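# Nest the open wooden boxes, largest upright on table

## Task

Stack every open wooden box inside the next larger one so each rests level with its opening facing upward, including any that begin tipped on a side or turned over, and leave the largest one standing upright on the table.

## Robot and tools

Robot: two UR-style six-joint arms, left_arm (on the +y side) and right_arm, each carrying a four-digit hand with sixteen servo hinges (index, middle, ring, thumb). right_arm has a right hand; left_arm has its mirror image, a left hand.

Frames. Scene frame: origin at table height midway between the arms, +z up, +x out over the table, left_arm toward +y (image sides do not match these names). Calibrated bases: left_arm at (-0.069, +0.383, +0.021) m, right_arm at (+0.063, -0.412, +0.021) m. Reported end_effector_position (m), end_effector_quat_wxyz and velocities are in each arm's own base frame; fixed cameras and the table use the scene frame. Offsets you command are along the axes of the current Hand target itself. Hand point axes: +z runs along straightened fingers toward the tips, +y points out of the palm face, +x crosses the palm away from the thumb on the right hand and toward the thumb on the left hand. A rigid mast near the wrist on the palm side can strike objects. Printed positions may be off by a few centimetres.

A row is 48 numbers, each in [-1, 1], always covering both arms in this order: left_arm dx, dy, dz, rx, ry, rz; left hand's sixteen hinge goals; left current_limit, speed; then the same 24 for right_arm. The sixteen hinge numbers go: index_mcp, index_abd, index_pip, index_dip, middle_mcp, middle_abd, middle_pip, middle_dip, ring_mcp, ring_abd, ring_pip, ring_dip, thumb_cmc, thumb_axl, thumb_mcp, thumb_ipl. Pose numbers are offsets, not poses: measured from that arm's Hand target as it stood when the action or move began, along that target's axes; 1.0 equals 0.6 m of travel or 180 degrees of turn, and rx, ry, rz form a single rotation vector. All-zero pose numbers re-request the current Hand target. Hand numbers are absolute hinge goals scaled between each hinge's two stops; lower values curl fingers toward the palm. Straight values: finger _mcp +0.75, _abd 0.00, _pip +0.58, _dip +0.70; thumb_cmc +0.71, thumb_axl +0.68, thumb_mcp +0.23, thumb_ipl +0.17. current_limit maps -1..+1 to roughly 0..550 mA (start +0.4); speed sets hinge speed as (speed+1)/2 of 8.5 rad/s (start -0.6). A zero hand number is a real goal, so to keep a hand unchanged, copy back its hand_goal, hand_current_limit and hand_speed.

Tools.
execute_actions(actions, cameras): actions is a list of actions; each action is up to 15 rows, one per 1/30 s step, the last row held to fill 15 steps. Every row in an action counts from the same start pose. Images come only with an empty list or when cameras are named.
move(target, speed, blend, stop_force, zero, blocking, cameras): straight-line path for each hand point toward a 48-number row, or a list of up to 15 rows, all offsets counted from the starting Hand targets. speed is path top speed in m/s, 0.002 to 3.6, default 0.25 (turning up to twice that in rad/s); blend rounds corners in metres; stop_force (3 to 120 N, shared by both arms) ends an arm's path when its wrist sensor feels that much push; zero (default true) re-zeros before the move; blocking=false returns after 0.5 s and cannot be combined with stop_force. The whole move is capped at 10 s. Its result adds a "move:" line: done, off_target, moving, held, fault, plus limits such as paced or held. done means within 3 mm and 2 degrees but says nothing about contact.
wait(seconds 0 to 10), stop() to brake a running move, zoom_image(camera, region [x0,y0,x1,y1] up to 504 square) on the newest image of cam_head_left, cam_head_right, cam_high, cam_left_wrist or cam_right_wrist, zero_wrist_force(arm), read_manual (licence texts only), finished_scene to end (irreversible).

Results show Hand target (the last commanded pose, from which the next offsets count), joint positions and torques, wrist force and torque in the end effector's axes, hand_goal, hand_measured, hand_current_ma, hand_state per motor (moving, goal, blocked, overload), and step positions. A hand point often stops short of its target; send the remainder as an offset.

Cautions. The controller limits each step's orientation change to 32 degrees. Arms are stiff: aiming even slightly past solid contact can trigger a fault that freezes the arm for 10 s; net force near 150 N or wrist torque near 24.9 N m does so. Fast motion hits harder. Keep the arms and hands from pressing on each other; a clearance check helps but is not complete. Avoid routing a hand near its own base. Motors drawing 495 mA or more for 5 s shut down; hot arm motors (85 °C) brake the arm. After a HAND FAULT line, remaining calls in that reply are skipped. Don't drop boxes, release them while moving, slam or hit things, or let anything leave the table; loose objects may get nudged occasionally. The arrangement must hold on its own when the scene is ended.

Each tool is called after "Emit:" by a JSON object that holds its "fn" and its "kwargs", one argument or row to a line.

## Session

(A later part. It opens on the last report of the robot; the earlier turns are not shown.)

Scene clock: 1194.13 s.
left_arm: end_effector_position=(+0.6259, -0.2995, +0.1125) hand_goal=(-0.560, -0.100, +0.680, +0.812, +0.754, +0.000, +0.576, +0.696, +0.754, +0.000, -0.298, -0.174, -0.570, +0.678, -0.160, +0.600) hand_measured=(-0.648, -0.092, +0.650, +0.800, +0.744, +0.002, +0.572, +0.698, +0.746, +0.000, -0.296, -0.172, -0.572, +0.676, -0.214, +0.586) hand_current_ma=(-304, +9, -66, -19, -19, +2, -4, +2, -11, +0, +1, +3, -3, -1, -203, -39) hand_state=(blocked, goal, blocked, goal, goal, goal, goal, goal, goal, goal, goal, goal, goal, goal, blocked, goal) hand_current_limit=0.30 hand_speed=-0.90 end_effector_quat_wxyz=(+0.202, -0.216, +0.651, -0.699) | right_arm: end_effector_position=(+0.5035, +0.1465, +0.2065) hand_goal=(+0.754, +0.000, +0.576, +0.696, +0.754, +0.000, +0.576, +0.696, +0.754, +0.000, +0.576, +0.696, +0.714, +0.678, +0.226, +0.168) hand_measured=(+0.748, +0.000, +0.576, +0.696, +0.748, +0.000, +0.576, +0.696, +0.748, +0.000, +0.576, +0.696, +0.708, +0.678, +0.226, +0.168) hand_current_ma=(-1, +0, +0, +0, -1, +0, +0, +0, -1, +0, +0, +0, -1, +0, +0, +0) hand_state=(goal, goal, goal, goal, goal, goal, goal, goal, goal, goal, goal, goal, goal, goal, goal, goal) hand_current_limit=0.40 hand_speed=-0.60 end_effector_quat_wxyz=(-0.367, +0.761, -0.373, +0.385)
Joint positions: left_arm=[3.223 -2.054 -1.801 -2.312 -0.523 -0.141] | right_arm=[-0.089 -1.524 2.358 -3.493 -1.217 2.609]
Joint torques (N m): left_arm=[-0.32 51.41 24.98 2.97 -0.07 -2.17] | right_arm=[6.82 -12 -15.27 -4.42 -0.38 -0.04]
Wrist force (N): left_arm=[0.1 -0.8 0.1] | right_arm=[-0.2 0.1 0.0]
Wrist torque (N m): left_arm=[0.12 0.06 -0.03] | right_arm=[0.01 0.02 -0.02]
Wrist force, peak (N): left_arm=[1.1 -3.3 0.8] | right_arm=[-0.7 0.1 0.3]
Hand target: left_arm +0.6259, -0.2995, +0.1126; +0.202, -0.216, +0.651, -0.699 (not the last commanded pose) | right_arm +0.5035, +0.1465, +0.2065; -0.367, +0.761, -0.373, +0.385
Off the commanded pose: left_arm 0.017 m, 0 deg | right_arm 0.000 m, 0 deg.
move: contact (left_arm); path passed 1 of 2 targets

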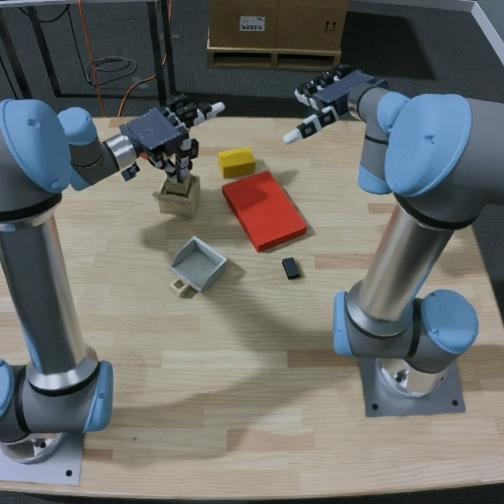

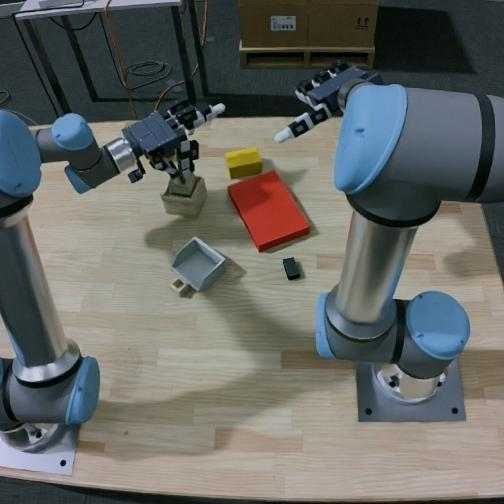

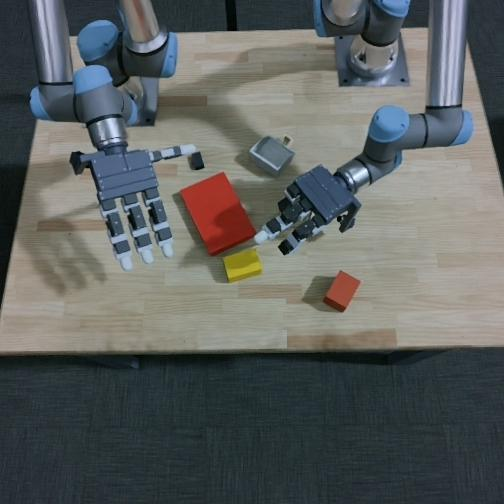

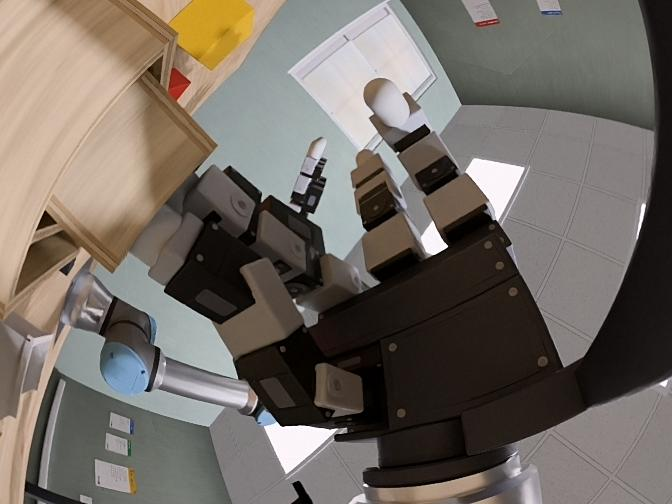

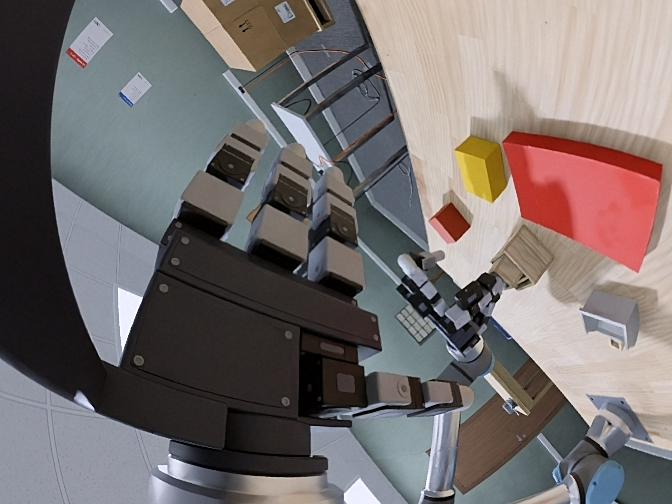

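Emit:
{"fn": "move", "kwargs": {
  "target": [
    [0.0003,-0.01,0.0005,0,0,0,-0.56,-0.1,0.679,0.812,0.754,0,0.576,0.696,0.754,0,-0.299,-0.174,-0.571,0.678,-0.16,0.6,0.3,-0.9,0,0,0,0,0,0,0.754,0,0.576,0.696,0.754,0,0.576,0.696,0.754,0,0.576,0.696,0.714,0.678,0.226,0.168,0.4,-0.6],
    [0.0093,-0.01,-0.0057,0,0,0,-0.56,-0.1,0.679,0.812,0.754,0,0.576,0.696,0.754,0,-0.299,-0.174,-0.571,0.678,-0.16,0.6,0.3,-0.9,0,0,0,0,0,0,0.754,0,0.576,0.696,0.754,0,0.576,0.696,0.754,0,0.576,0.696,0.714,0.678,0.226,0.168,0.4,-0.6],
    [0.0077,0.0333,-0.0082,0,0,0,-0.56,-0.1,0.679,0.812,0.754,0,0.576,0.696,0.754,0,-0.299,-0.174,-0.571,0.678,-0.16,0.6,0.3,-0.9,0,0,0,0,0,0,0.754,0,0.576,0.696,0.754,0,0.576,0.696,0.754,0,0.576,0.696,0.714,0.678,0.226,0.168,0.4,-0.6]
  ],
  "speed": 0.02,
  "stop_force": 3,
  "cameras": ["cam_head_left","cam_head_right","cam_left_wrist","cam_right_wrist","cam_high"]
}}

Emit:
{"fn": "zoom_image", "kwargs": {
  "camera": "cam_head_right",
  "region": [155, 165, 215, 225]
}}

Emit:
{"fn": "zoom_image", "kwargs": {
  "camera": "cam_head_left",
  "region": [150, 165, 210, 225]
}}

Emit:
{"fn": "zoom_image", "kwargs": {
  "camera": "cam_right_wrist",
  "region": [480, 215, 560, 295]
}}

Scene clock: 1217.57 s.
left_arm: end_effector_position=(+0.6194, -0.2995, +0.0925) hand_goal=(-0.560, -0.100, +0.680, +0.812, +0.754, +0.000, +0.576, +0.696, +0.754, +0.000, -0.298, -0.174, -0.570, +0.678, -0.160, +0.600) hand_measured=(-0.648, -0.092, +0.650, +0.800, +0.744, +0.002, +0.572, +0.698, +0.746, +0.000, -0.296, -0.172, -0.572, +0.676, -0.214, +0.586) hand_current_ma=(-304, +9, -66, -19, -19, +2, -4, +2, -11, +0, +1, +3, -3, -1, -203, -39) hand_state=(blocked, goal, blocked, goal, goal, goal, goal, goal, goal, goal, goal, goal, goal, goal, blocked, goal) hand_current_limit=0.30 hand_speed=-0.90 end_effector_quat_wxyz=(+0.202, -0.216, +0.651, -0.699) | right_arm: end_effector_position=(+0.5035, +0.1465, +0.2065) hand_goal=(+0.754, +0.000, +0.576, +0.696, +0.754, +0.000, +0.576, +0.696, +0.754, +0.000, +0.576, +0.696, +0.714, +0.678, +0.226, +0.168) hand_measured=(+0.748, +0.000, +0.576, +0.696, +0.748, +0.000, +0.576, +0.696, +0.748, +0.000, +0.576, +0.696, +0.708, +0.678, +0.226, +0.168) hand_current_ma=(-1, +0, +0, +0, -1, +0, +0, +0, -1, +0, +0, +0, -1, +0, +0, +0) hand_state=(goal, goal, goal, goal, goal, goal, goal, goal, goal, goal, goal, goal, goal, goal, goal, goal) hand_current_limit=0.40 hand_speed=-0.60 end_effector_quat_wxyz=(-0.367, +0.761, -0.373, +0.385)
Joint positions: left_arm=[3.224 -2.075 -1.835 -2.256 -0.522 -0.141] | right_arm=[-0.089 -1.524 2.358 -3.493 -1.217 2.609]
Joint torques (N m): left_arm=[-7.7 50.42 25.64 -0.99 -2.53 -2.12] | right_arm=[7.42 -12.48 -15.22 -4.22 -0.53 -0.04]
Wrist force (N): left_arm=[-0.2 -0.3 0.2] | right_arm=[-0.2 0.2 -0.1]
Wrist torque (N m): left_arm=[0.18 0.09 -0.02] | right_arm=[0.03 0.03 -0.02]
Wrist force, peak (N): left_arm=[-0.1 -1.2 0.5] | right_arm=[-0.7 -0.1 -0.4]
Hand target: left_arm +0.6194, -0.2995, +0.0925; +0.202, -0.216, +0.651, -0.699 | right_arm +0.5035, +0.1465, +0.2065; -0.367, +0.761, -0.373, +0.385
Off the commanded pose: left_arm 0.000 m, 0 deg | right_arm 0.000 m, 0 deg.
move: done

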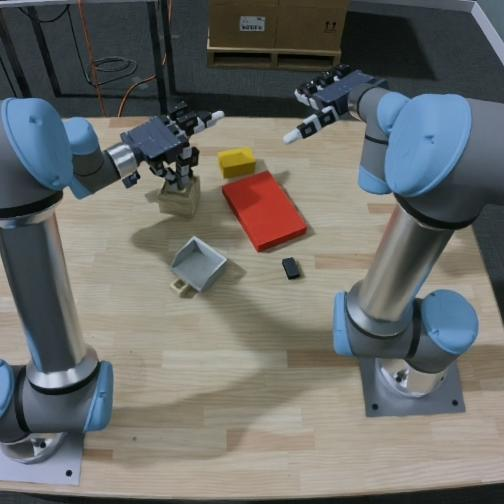

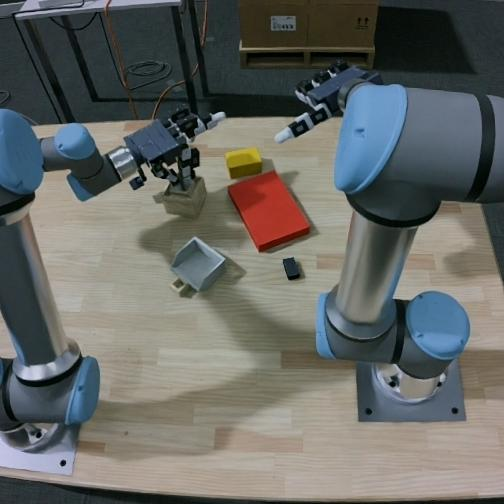

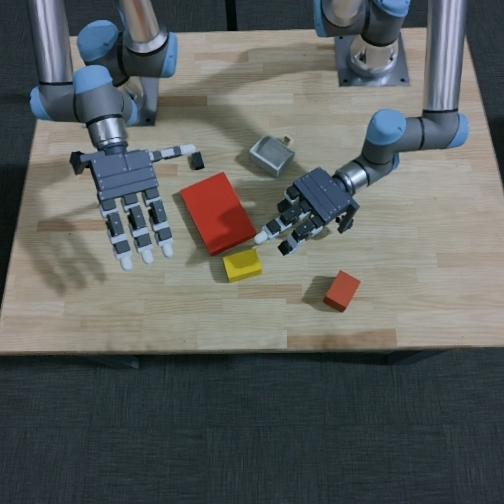

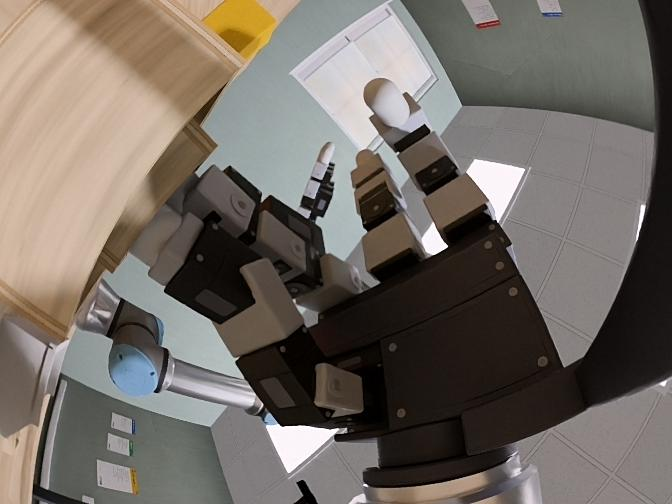

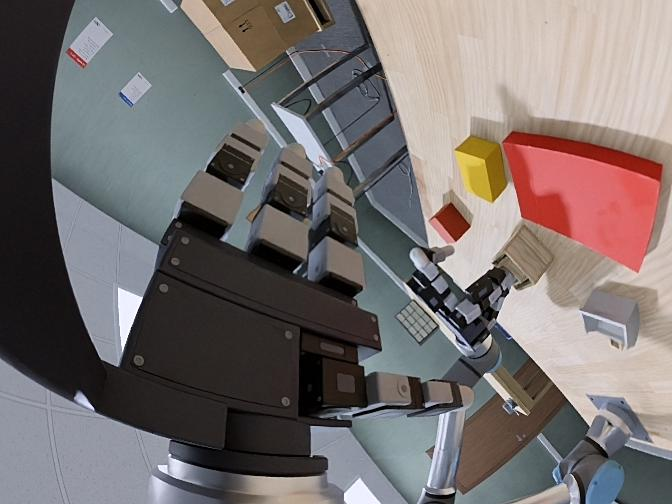

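Scaled by 8.400 from the camera's 504x504 image, which has a finer 720x720 frame.

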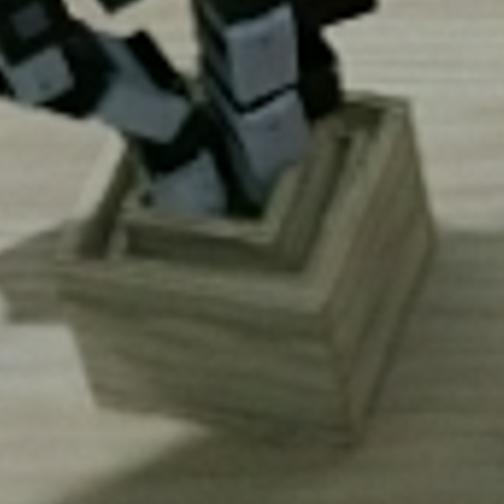

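Scaled by 8.400 from the camera's 504x504 image, which has a finer 720x720 frame.

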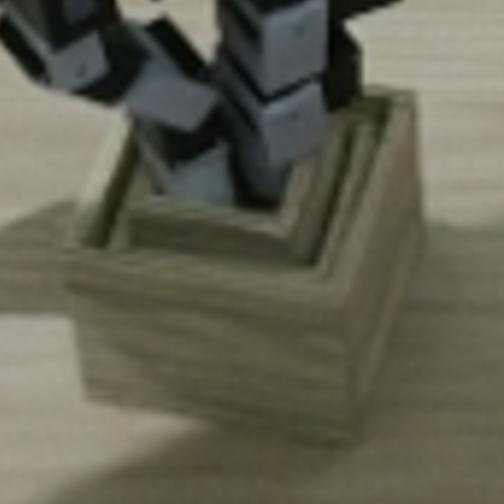

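Scaled by 6.300 from the camera's 672x504 image, which has a finer 960x720 frame.

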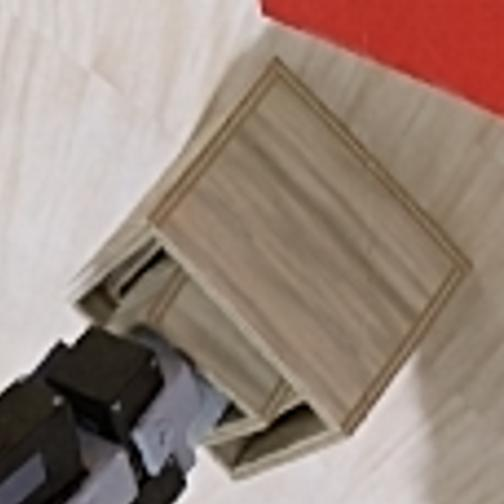

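Emit:
{"fn": "move", "kwargs": {
  "target": [-0.0021,0.055,-0.0031,0,0,0,-0.56,-0.1,0.679,0.812,0.754,0,0.576,0.696,0.754,0,-0.299,-0.174,-0.571,0.678,-0.16,0.6,0.3,-0.9,0,0,0,0,0,0,0.754,0,0.576,0.696,0.754,0,0.576,0.696,0.754,0,0.576,0.696,0.714,0.678,0.226,0.168,0.4,-0.6],
  "speed": 0.02,
  "stop_force": 3,
  "cameras": ["cam_head_left","cam_head_right","cam_left_wrist","cam_right_wrist"]
}}

Emit:
{"fn": "zoom_image", "kwargs": {
  "camera": "cam_head_right",
  "region": [155, 165, 215, 225]
}}

Emit:
{"fn": "zoom_image", "kwargs": {
  "camera": "cam_right_wrist",
  "region": [480, 215, 560, 295]
}}

Scene clock: 1225.43 s.
left_arm: end_effector_position=(+0.6193, -0.2995, +0.0677) hand_goal=(-0.560, -0.100, +0.680, +0.812, +0.754, +0.000, +0.576, +0.696, +0.754, +0.000, -0.298, -0.174, -0.570, +0.678, -0.160, +0.600) hand_measured=(-0.642, -0.094, +0.650, +0.800, +0.744, +0.002, +0.572, +0.698, +0.746, +0.000, -0.296, -0.172, -0.572, +0.678, -0.216, +0.582) hand_current_ma=(-279, +7, -67, -21, -19, +2, -4, +2, -11, +0, +1, +3, -3, -1, -213, -50) hand_state=(blocked, goal, blocked, goal, goal, goal, goal, goal, goal, goal, goal, goal, goal, goal, blocked, goal) hand_current_limit=0.30 hand_speed=-0.90 end_effector_quat_wxyz=(+0.202, -0.216, +0.651, -0.699) | right_arm: end_effector_position=(+0.5035, +0.1465, +0.2065) hand_goal=(+0.754, +0.000, +0.576, +0.696, +0.754, +0.000, +0.576, +0.696, +0.754, +0.000, +0.576, +0.696, +0.714, +0.678, +0.226, +0.168) hand_measured=(+0.748, +0.000, +0.576, +0.696, +0.748, +0.000, +0.576, +0.696, +0.748, +0.000, +0.576, +0.696, +0.708, +0.678, +0.226, +0.168) hand_current_ma=(-1, +0, +0, +0, -1, +0, +0, +0, -1, +0, +0, +0, -1, +0, +0, +0) hand_state=(goal, goal, goal, goal, goal, goal, goal, goal, goal, goal, goal, goal, goal, goal, goal, goal) hand_current_limit=0.40 hand_speed=-0.60 end_effector_quat_wxyz=(-0.367, +0.761, -0.373, +0.385)
Joint positions: left_arm=[3.224 -2.119 -1.848 -2.2 -0.522 -0.141] | right_arm=[-0.089 -1.524 2.358 -3.493 -1.217 2.609]
Joint torques (N m): left_arm=[-5.35 51.83 24.56 3.44 -0.88 2.4] | right_arm=[8.04 -12.76 -15.17 -4.36 -0.48 -0.1]
Wrist force (N): left_arm=[0.6 -0.4 0.5] | right_arm=[-0.3 0.1 -0.2]
Wrist torque (N m): left_arm=[0.14 0.00 0.04] | right_arm=[0.03 0.04 -0.03]
Wrist force, peak (N): left_arm=[0.1 -3.7 2.5] | right_arm=[-0.6 0.5 -0.2]
Hand target: left_arm +0.6194, -0.2995, +0.0677; +0.202, -0.216, +0.651, -0.699 (not the last commanded pose) | right_arm +0.5035, +0.1465, +0.2065; -0.367, +0.761, -0.373, +0.385
Off the commanded pose: left_arm 0.008 m, 0 deg | right_arm 0.000 m, 0 deg.
move: contact (left_arm)
Images, in order (width x height): cam_head_left 504x504, cam_head_right 504x504, cam_left_wrist 672x504, cam_right_wrist 672x504.

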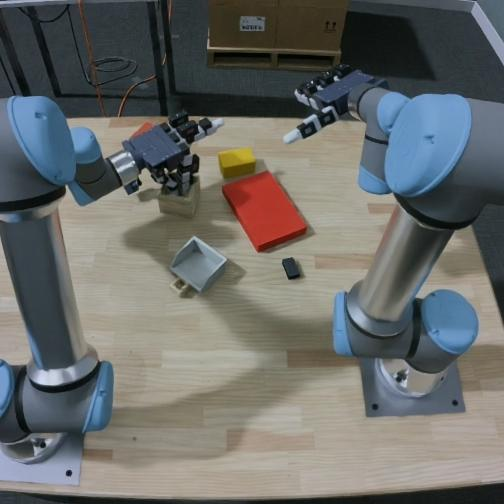

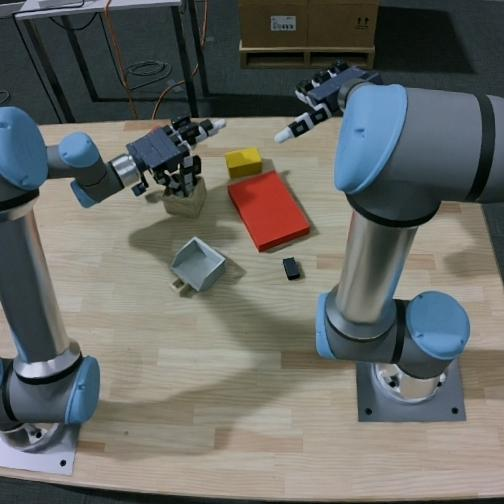

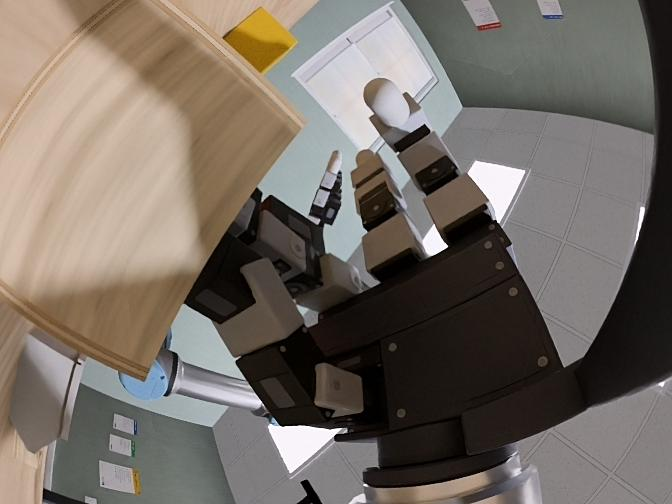

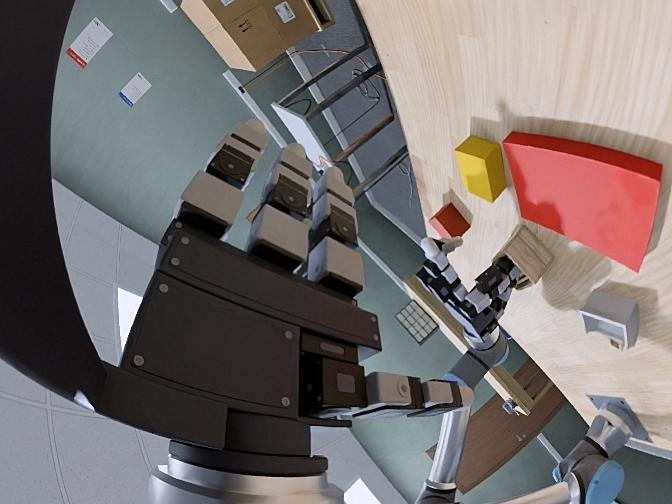

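Scaled by 8.400 from the camera's 504x504 image, which has a finer 720x720 frame.

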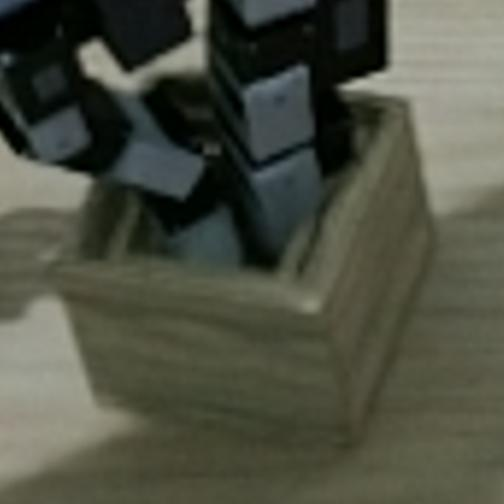

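Scaled by 6.300 from the camera's 672x504 image, which has a finer 960x720 frame.

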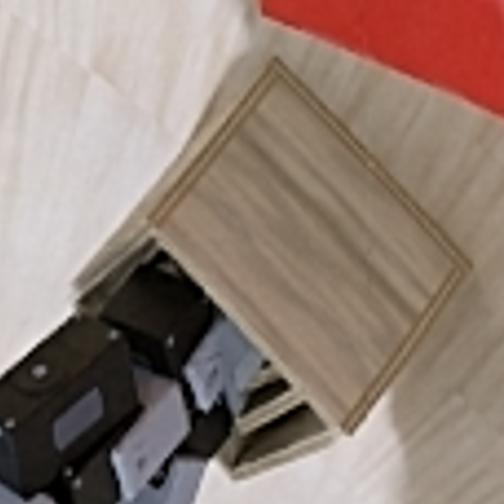

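Emit:
{"fn": "move", "kwargs": {
  "target": [
    [0,0,0,0,0,0,-0.67,-0.1,0.679,0.812,0.754,0,0.576,0.696,0.754,0,-0.299,-0.174,-0.571,0.678,-0.255,0.6,0.3,-0.9,0,0,0,0,0,0,0.754,0,0.576,0.696,0.754,0,0.576,0.696,0.754,0,0.576,0.696,0.714,0.678,0.226,0.168,0.4,-0.6],
    [0.0066,-0.1667,0.0096,0,0,0,-0.67,-0.1,0.679,0.812,0.754,0,0.576,0.696,0.754,0,-0.299,-0.174,-0.571,0.678,-0.255,0.6,0.3,-0.9,0,0,0,0,0,0,0.754,0,0.576,0.696,0.754,0,0.576,0.696,0.754,0,0.576,0.696,0.714,0.678,0.226,0.168,0.4,-0.6]
  ],
  "speed": 0.06,
  "cameras": ["cam_high","cam_head_left","cam_head_right","cam_left_wrist","cam_right_wrist"]
}}

Emit:
{"fn": "zoom_image", "kwargs": {
  "camera": "cam_head_right",
  "region": [155, 165, 215, 225]
}}

Emit:
{"fn": "zoom_image", "kwargs": {
  "camera": "cam_right_wrist",
  "region": [480, 215, 560, 295]
}}

Scene clock: 1238.23 s.
left_arm: end_effector_position=(+0.6194, -0.2995, +0.1681) hand_goal=(-0.670, -0.100, +0.680, +0.812, +0.754, +0.000, +0.576, +0.696, +0.754, +0.000, -0.298, -0.174, -0.570, +0.678, -0.254, +0.600) hand_measured=(-0.668, -0.096, +0.678, +0.810, +0.744, +0.002, +0.572, +0.698, +0.746, +0.000, -0.296, -0.172, -0.572, +0.678, -0.246, +0.598) hand_current_ma=(+2, +3, -3, -3, -19, +2, -4, +2, -11, +0, +1, +3, -3, -1, +14, -2) hand_state=(goal, goal, goal, goal, goal, goal, goal, goal, goal, goal, goal, goal, goal, goal, goal, goal) hand_current_limit=0.30 hand_speed=-0.90 end_effector_quat_wxyz=(+0.202, -0.216, +0.651, -0.699) | right_arm: end_effector_position=(+0.5035, +0.1465, +0.2065) hand_goal=(+0.754, +0.000, +0.576, +0.696, +0.754, +0.000, +0.576, +0.696, +0.754, +0.000, +0.576, +0.696, +0.714, +0.678, +0.226, +0.168) hand_measured=(+0.748, +0.000, +0.576, +0.696, +0.748, +0.000, +0.576, +0.696, +0.748, +0.000, +0.576, +0.696, +0.708, +0.678, +0.226, +0.168) hand_current_ma=(-1, +0, +0, +0, -1, +0, +0, +0, -1, +0, +0, +0, -1, +0, +0, +0) hand_state=(goal, goal, goal, goal, goal, goal, goal, goal, goal, goal, goal, goal, goal, goal, goal, goal) hand_current_limit=0.40 hand_speed=-0.60 end_effector_quat_wxyz=(-0.367, +0.761, -0.373, +0.385)
Joint positions: left_arm=[3.224 -1.96 -1.771 -2.435 -0.522 -0.141] | right_arm=[-0.089 -1.524 2.358 -3.493 -1.217 2.609]
Joint torques (N m): left_arm=[9.01 21.58 11.96 3.45 1.94 2.38] | right_arm=[7.8 -12.3 -15.08 -4.32 -0.44 -0.11]
Wrist force (N): left_arm=[0.1 -0.8 0.6] | right_arm=[-0.1 -0.1 0.1]
Wrist torque (N m): left_arm=[0.10 0.07 0.02] | right_arm=[-0.02 0.01 -0.02]
Wrist force, peak (N): left_arm=[0.2 -1.7 0.5] | right_arm=[-0.5 0.4 -0.2]
Hand target: left_arm +0.6193, -0.2995, +0.1680; +0.202, -0.216, +0.651, -0.699 | right_arm +0.5035, +0.1465, +0.2065; -0.367, +0.761, -0.373, +0.385
Off the commanded pose: left_arm 0.000 m, 0 deg | right_arm 0.000 m, 0 deg.
move: done

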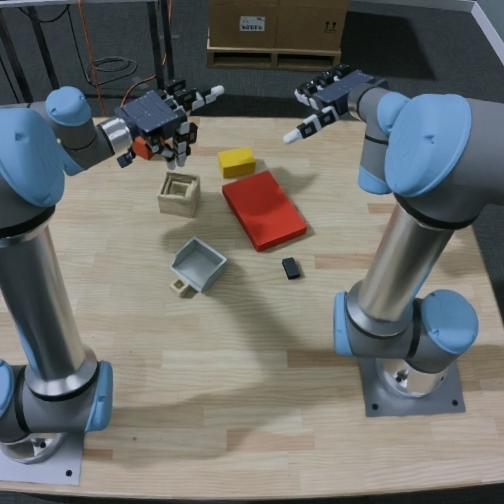

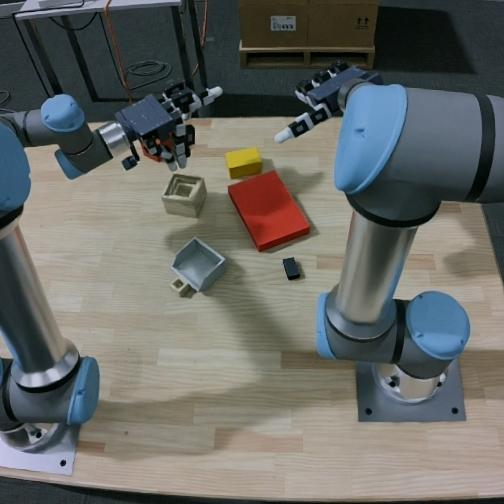

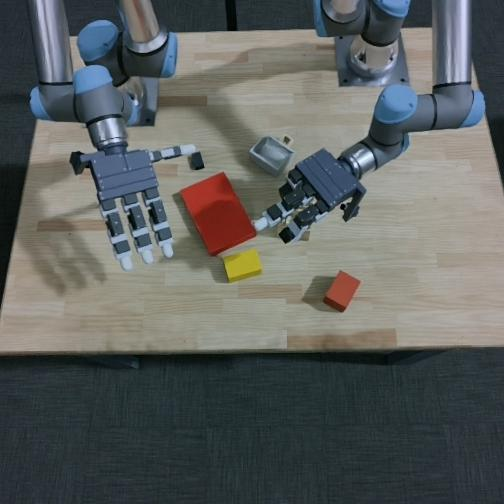

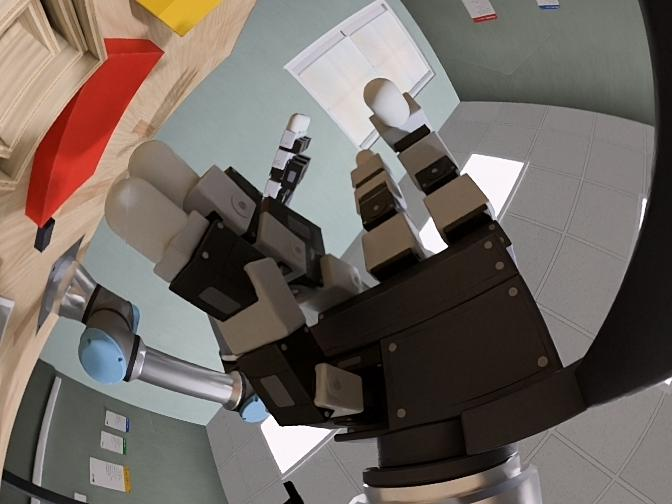

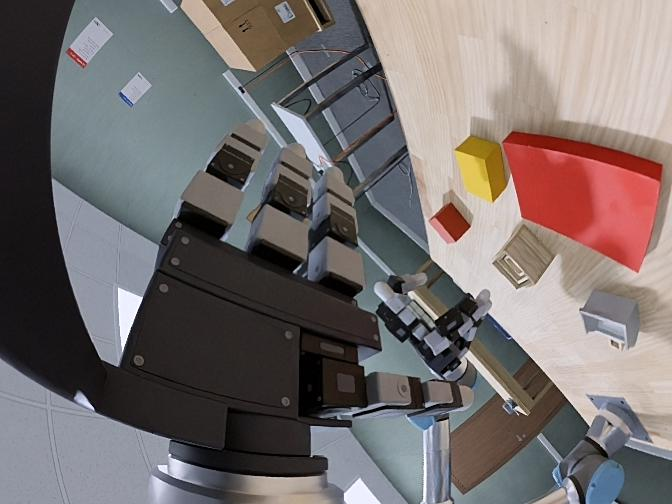

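Scaled by 8.400 from the camera's 504x504 image, which has a finer 720x720 frame.

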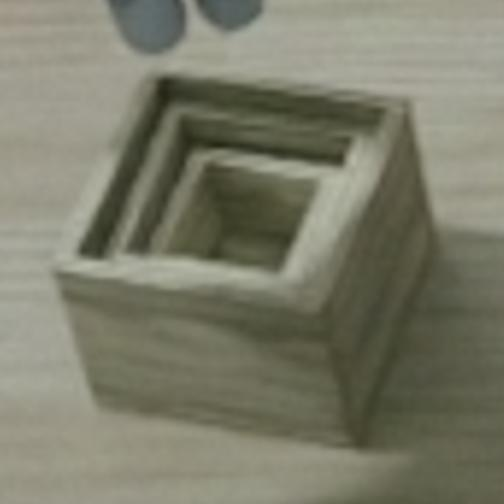

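Scaled by 6.300 from the camera's 672x504 image, which has a finer 960x720 frame.

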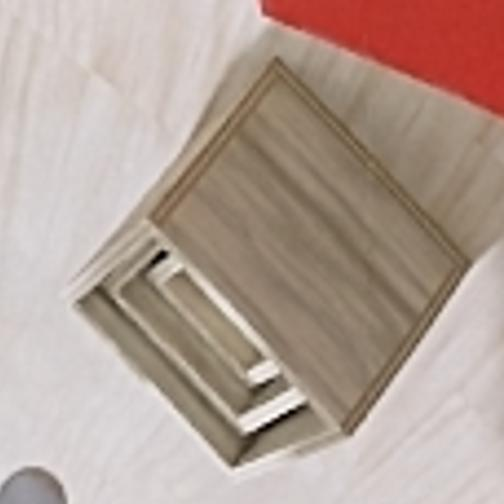

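Emit:
{"fn": "zoom_image", "kwargs": {
  "camera": "cam_high",
  "region": [245, 115, 305, 175]
}}

Emit:
{"fn": "zoom_image", "kwargs": {
  "camera": "cam_head_right",
  "region": [155, 235, 235, 315]
}}

Emit:
{"fn": "zoom_image", "kwargs": {
  "camera": "cam_head_left",
  "region": [155, 235, 235, 315]
}}

Emit:
{"fn": "zoom_image", "kwargs": {
  "camera": "cam_right_wrist",
  "region": [560, 270, 660, 370]
}}

Scaled by 8.400 from the camera's 504x504 image, which has a finer 720x720 frame.

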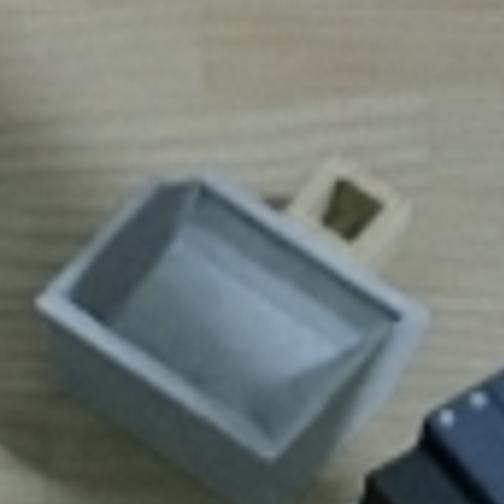

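Scaled by 6.300 from the camera's 504x504 image, which has a finer 720x720 frame.

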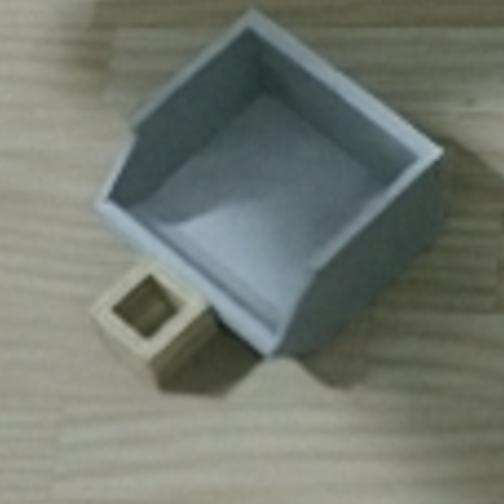

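Scaled by 6.300 from the camera's 504x504 image, which has a finer 720x720 frame.

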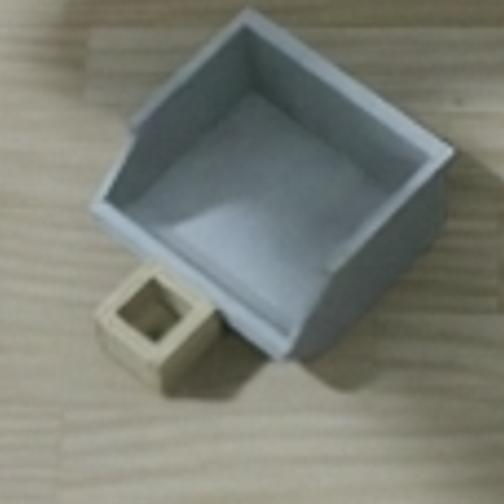

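Scaled by 5.040 from the camera's 672x504 image, which has a finer 960x720 frame.

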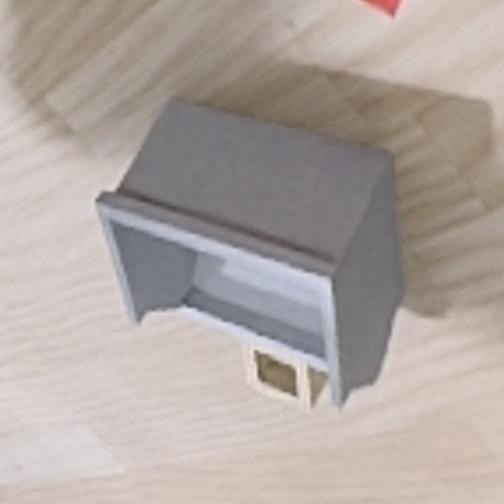

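Emit:
{"fn": "move", "kwargs": {
  "target": [0.4818,0.053,-0.253,-0.0241,0.4131,-0.0016,-0.397,-0.1,0.606,0.696,0.754,0,0.576,0.696,0.754,0,-0.299,-0.174,-0.571,0.678,0.067,0.427,0.2,-0.7,0,0,0,0,0,0,0.754,0,0.576,0.696,0.754,0,0.576,0.696,0.754,0,0.576,0.696,0.714,0.678,0.226,0.168,0.4,-0.6],
  "speed": 0.25,
  "cameras": ["all"]
}}

Emit:
{"fn": "zoom_image", "kwargs": {
  "camera": "cam_head_right",
  "region": [145, 225, 245, 325]
}}

Emit:
{"fn": "zoom_image", "kwargs": {
  "camera": "cam_head_left",
  "region": [145, 225, 245, 325]
}}

Emit:
{"fn": "zoom_image", "kwargs": {
  "camera": "cam_left_wrist",
  "region": [0, 0, 300, 350]
}}

Scene clock: 1340.67 s.
left_arm: end_effector_position=(+0.2950, -0.3397, +0.1389) hand_goal=(-0.396, -0.100, +0.606, +0.696, +0.754, +0.000, +0.576, +0.696, +0.754, +0.000, -0.298, -0.174, -0.570, +0.678, +0.068, +0.428) hand_measured=(-0.402, -0.096, +0.608, +0.698, +0.744, +0.002, +0.572, +0.698, +0.746, +0.000, -0.296, -0.172, -0.572, +0.678, +0.066, +0.430) hand_current_ma=(-8, +3, +2, +3, -19, +2, -4, +2, -11, +0, +1, +3, -3, -1, -1, +2) hand_state=(goal, goal, goal, goal, goal, goal, goal, goal, goal, goal, goal, goal, goal, goal, goal, goal) hand_current_limit=0.20 hand_speed=-0.70 end_effector_quat_wxyz=(-0.242, +0.241, +0.664, -0.664) | right_arm: end_effector_position=(+0.5035, +0.1465, +0.2065) hand_goal=(+0.754, +0.000, +0.576, +0.696, +0.754, +0.000, +0.576, +0.696, +0.754, +0.000, +0.576, +0.696, +0.714, +0.678, +0.226, +0.168) hand_measured=(+0.748, +0.000, +0.576, +0.696, +0.748, +0.000, +0.576, +0.696, +0.748, +0.000, +0.576, +0.696, +0.708, +0.678, +0.226, +0.168) hand_current_ma=(-1, +0, +0, +0, -1, +0, +0, +0, -1, +0, +0, +0, -1, +0, +0, +0) hand_state=(goal, goal, goal, goal, goal, goal, goal, goal, goal, goal, goal, goal, goal, goal, goal, goal) hand_current_limit=0.40 hand_speed=-0.60 end_effector_quat_wxyz=(-0.367, +0.761, -0.373, +0.385)
Joint positions: left_arm=[3.045 -1.956 -1.822 -2.506 0.602 0] | right_arm=[-0.089 -1.524 2.358 -3.493 -1.217 2.609]
Joint torques (N m): left_arm=[3.79 32.89 24.82 -3.55 -0.74 2.37] | right_arm=[8.42 -12.28 -14.45 -4.37 -0.48 -0.14]
Wrist force (N): left_arm=[0.1 -0.8 0.4] | right_arm=[-0.6 0.0 -0.1]
Wrist torque (N m): left_arm=[0.11 0.08 0.08] | right_arm=[0.01 0.07 -0.05]
Wrist force, peak (N): left_arm=[0.7 -0.7 1.3] | right_arm=[-0.7 0.0 -0.1]
Hand target: left_arm +0.2950, -0.3396, +0.1388; -0.242, +0.241, +0.664, -0.664 | right_arm +0.5035, +0.1465, +0.2065; -0.367, +0.761, -0.373, +0.385
Off the commanded pose: left_arm 0.000 m, 0 deg | right_arm 0.000 m, 0 deg.
move: done

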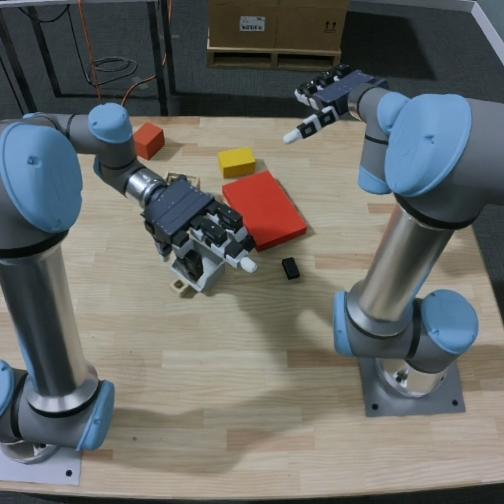

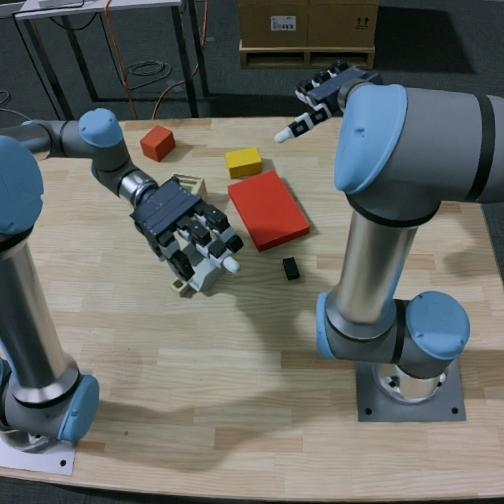

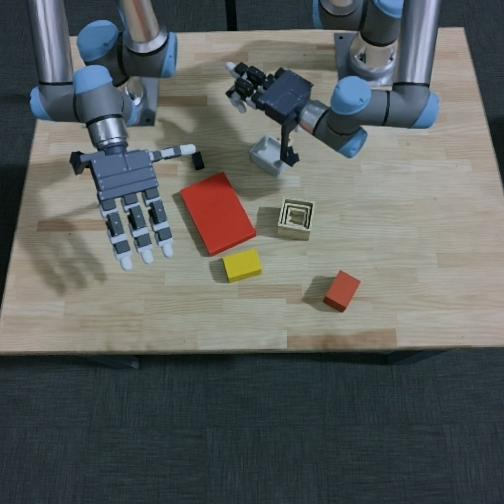

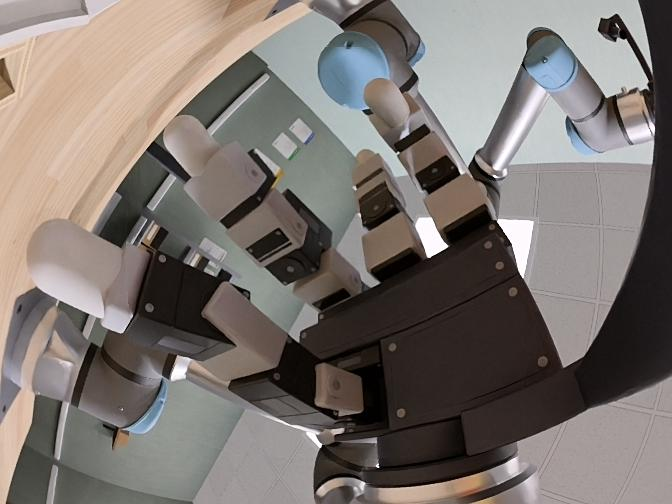

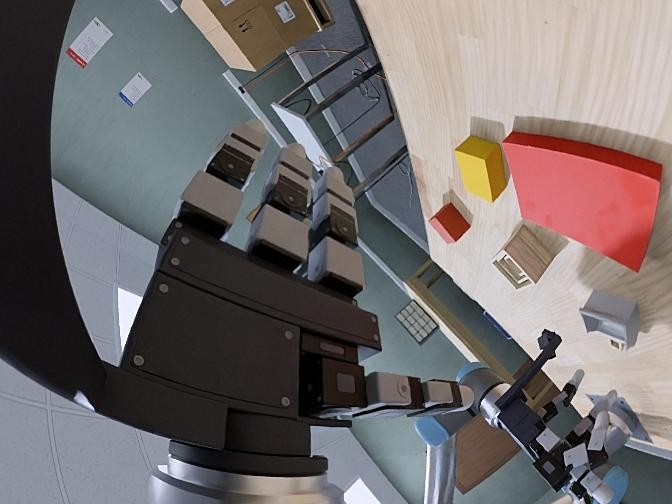

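Scaled by 5.040 from the camera's 504x504 image, which has a finer 720x720 frame.

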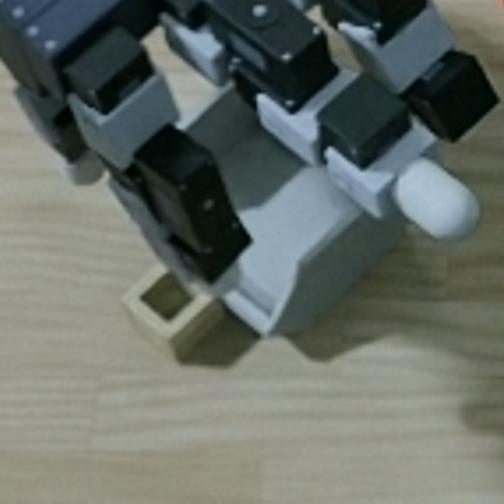

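Scaled by 5.040 from the camera's 504x504 image, which has a finer 720x720 frame.

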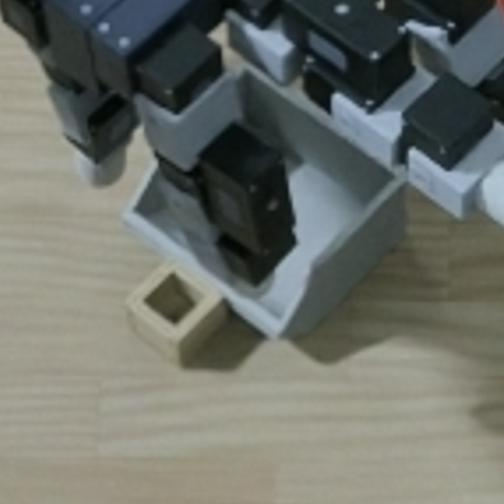

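Scaled by 1.440 from the camera's 672x504 image, which has a finer 960x720 frame.

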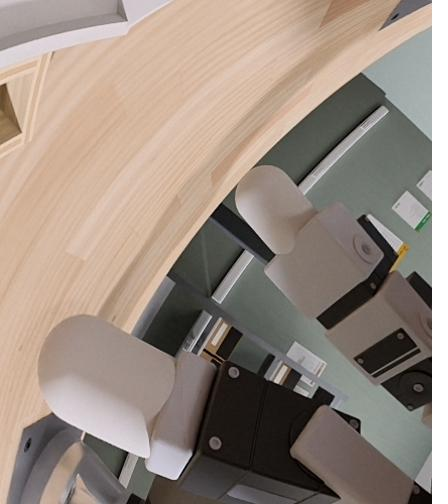

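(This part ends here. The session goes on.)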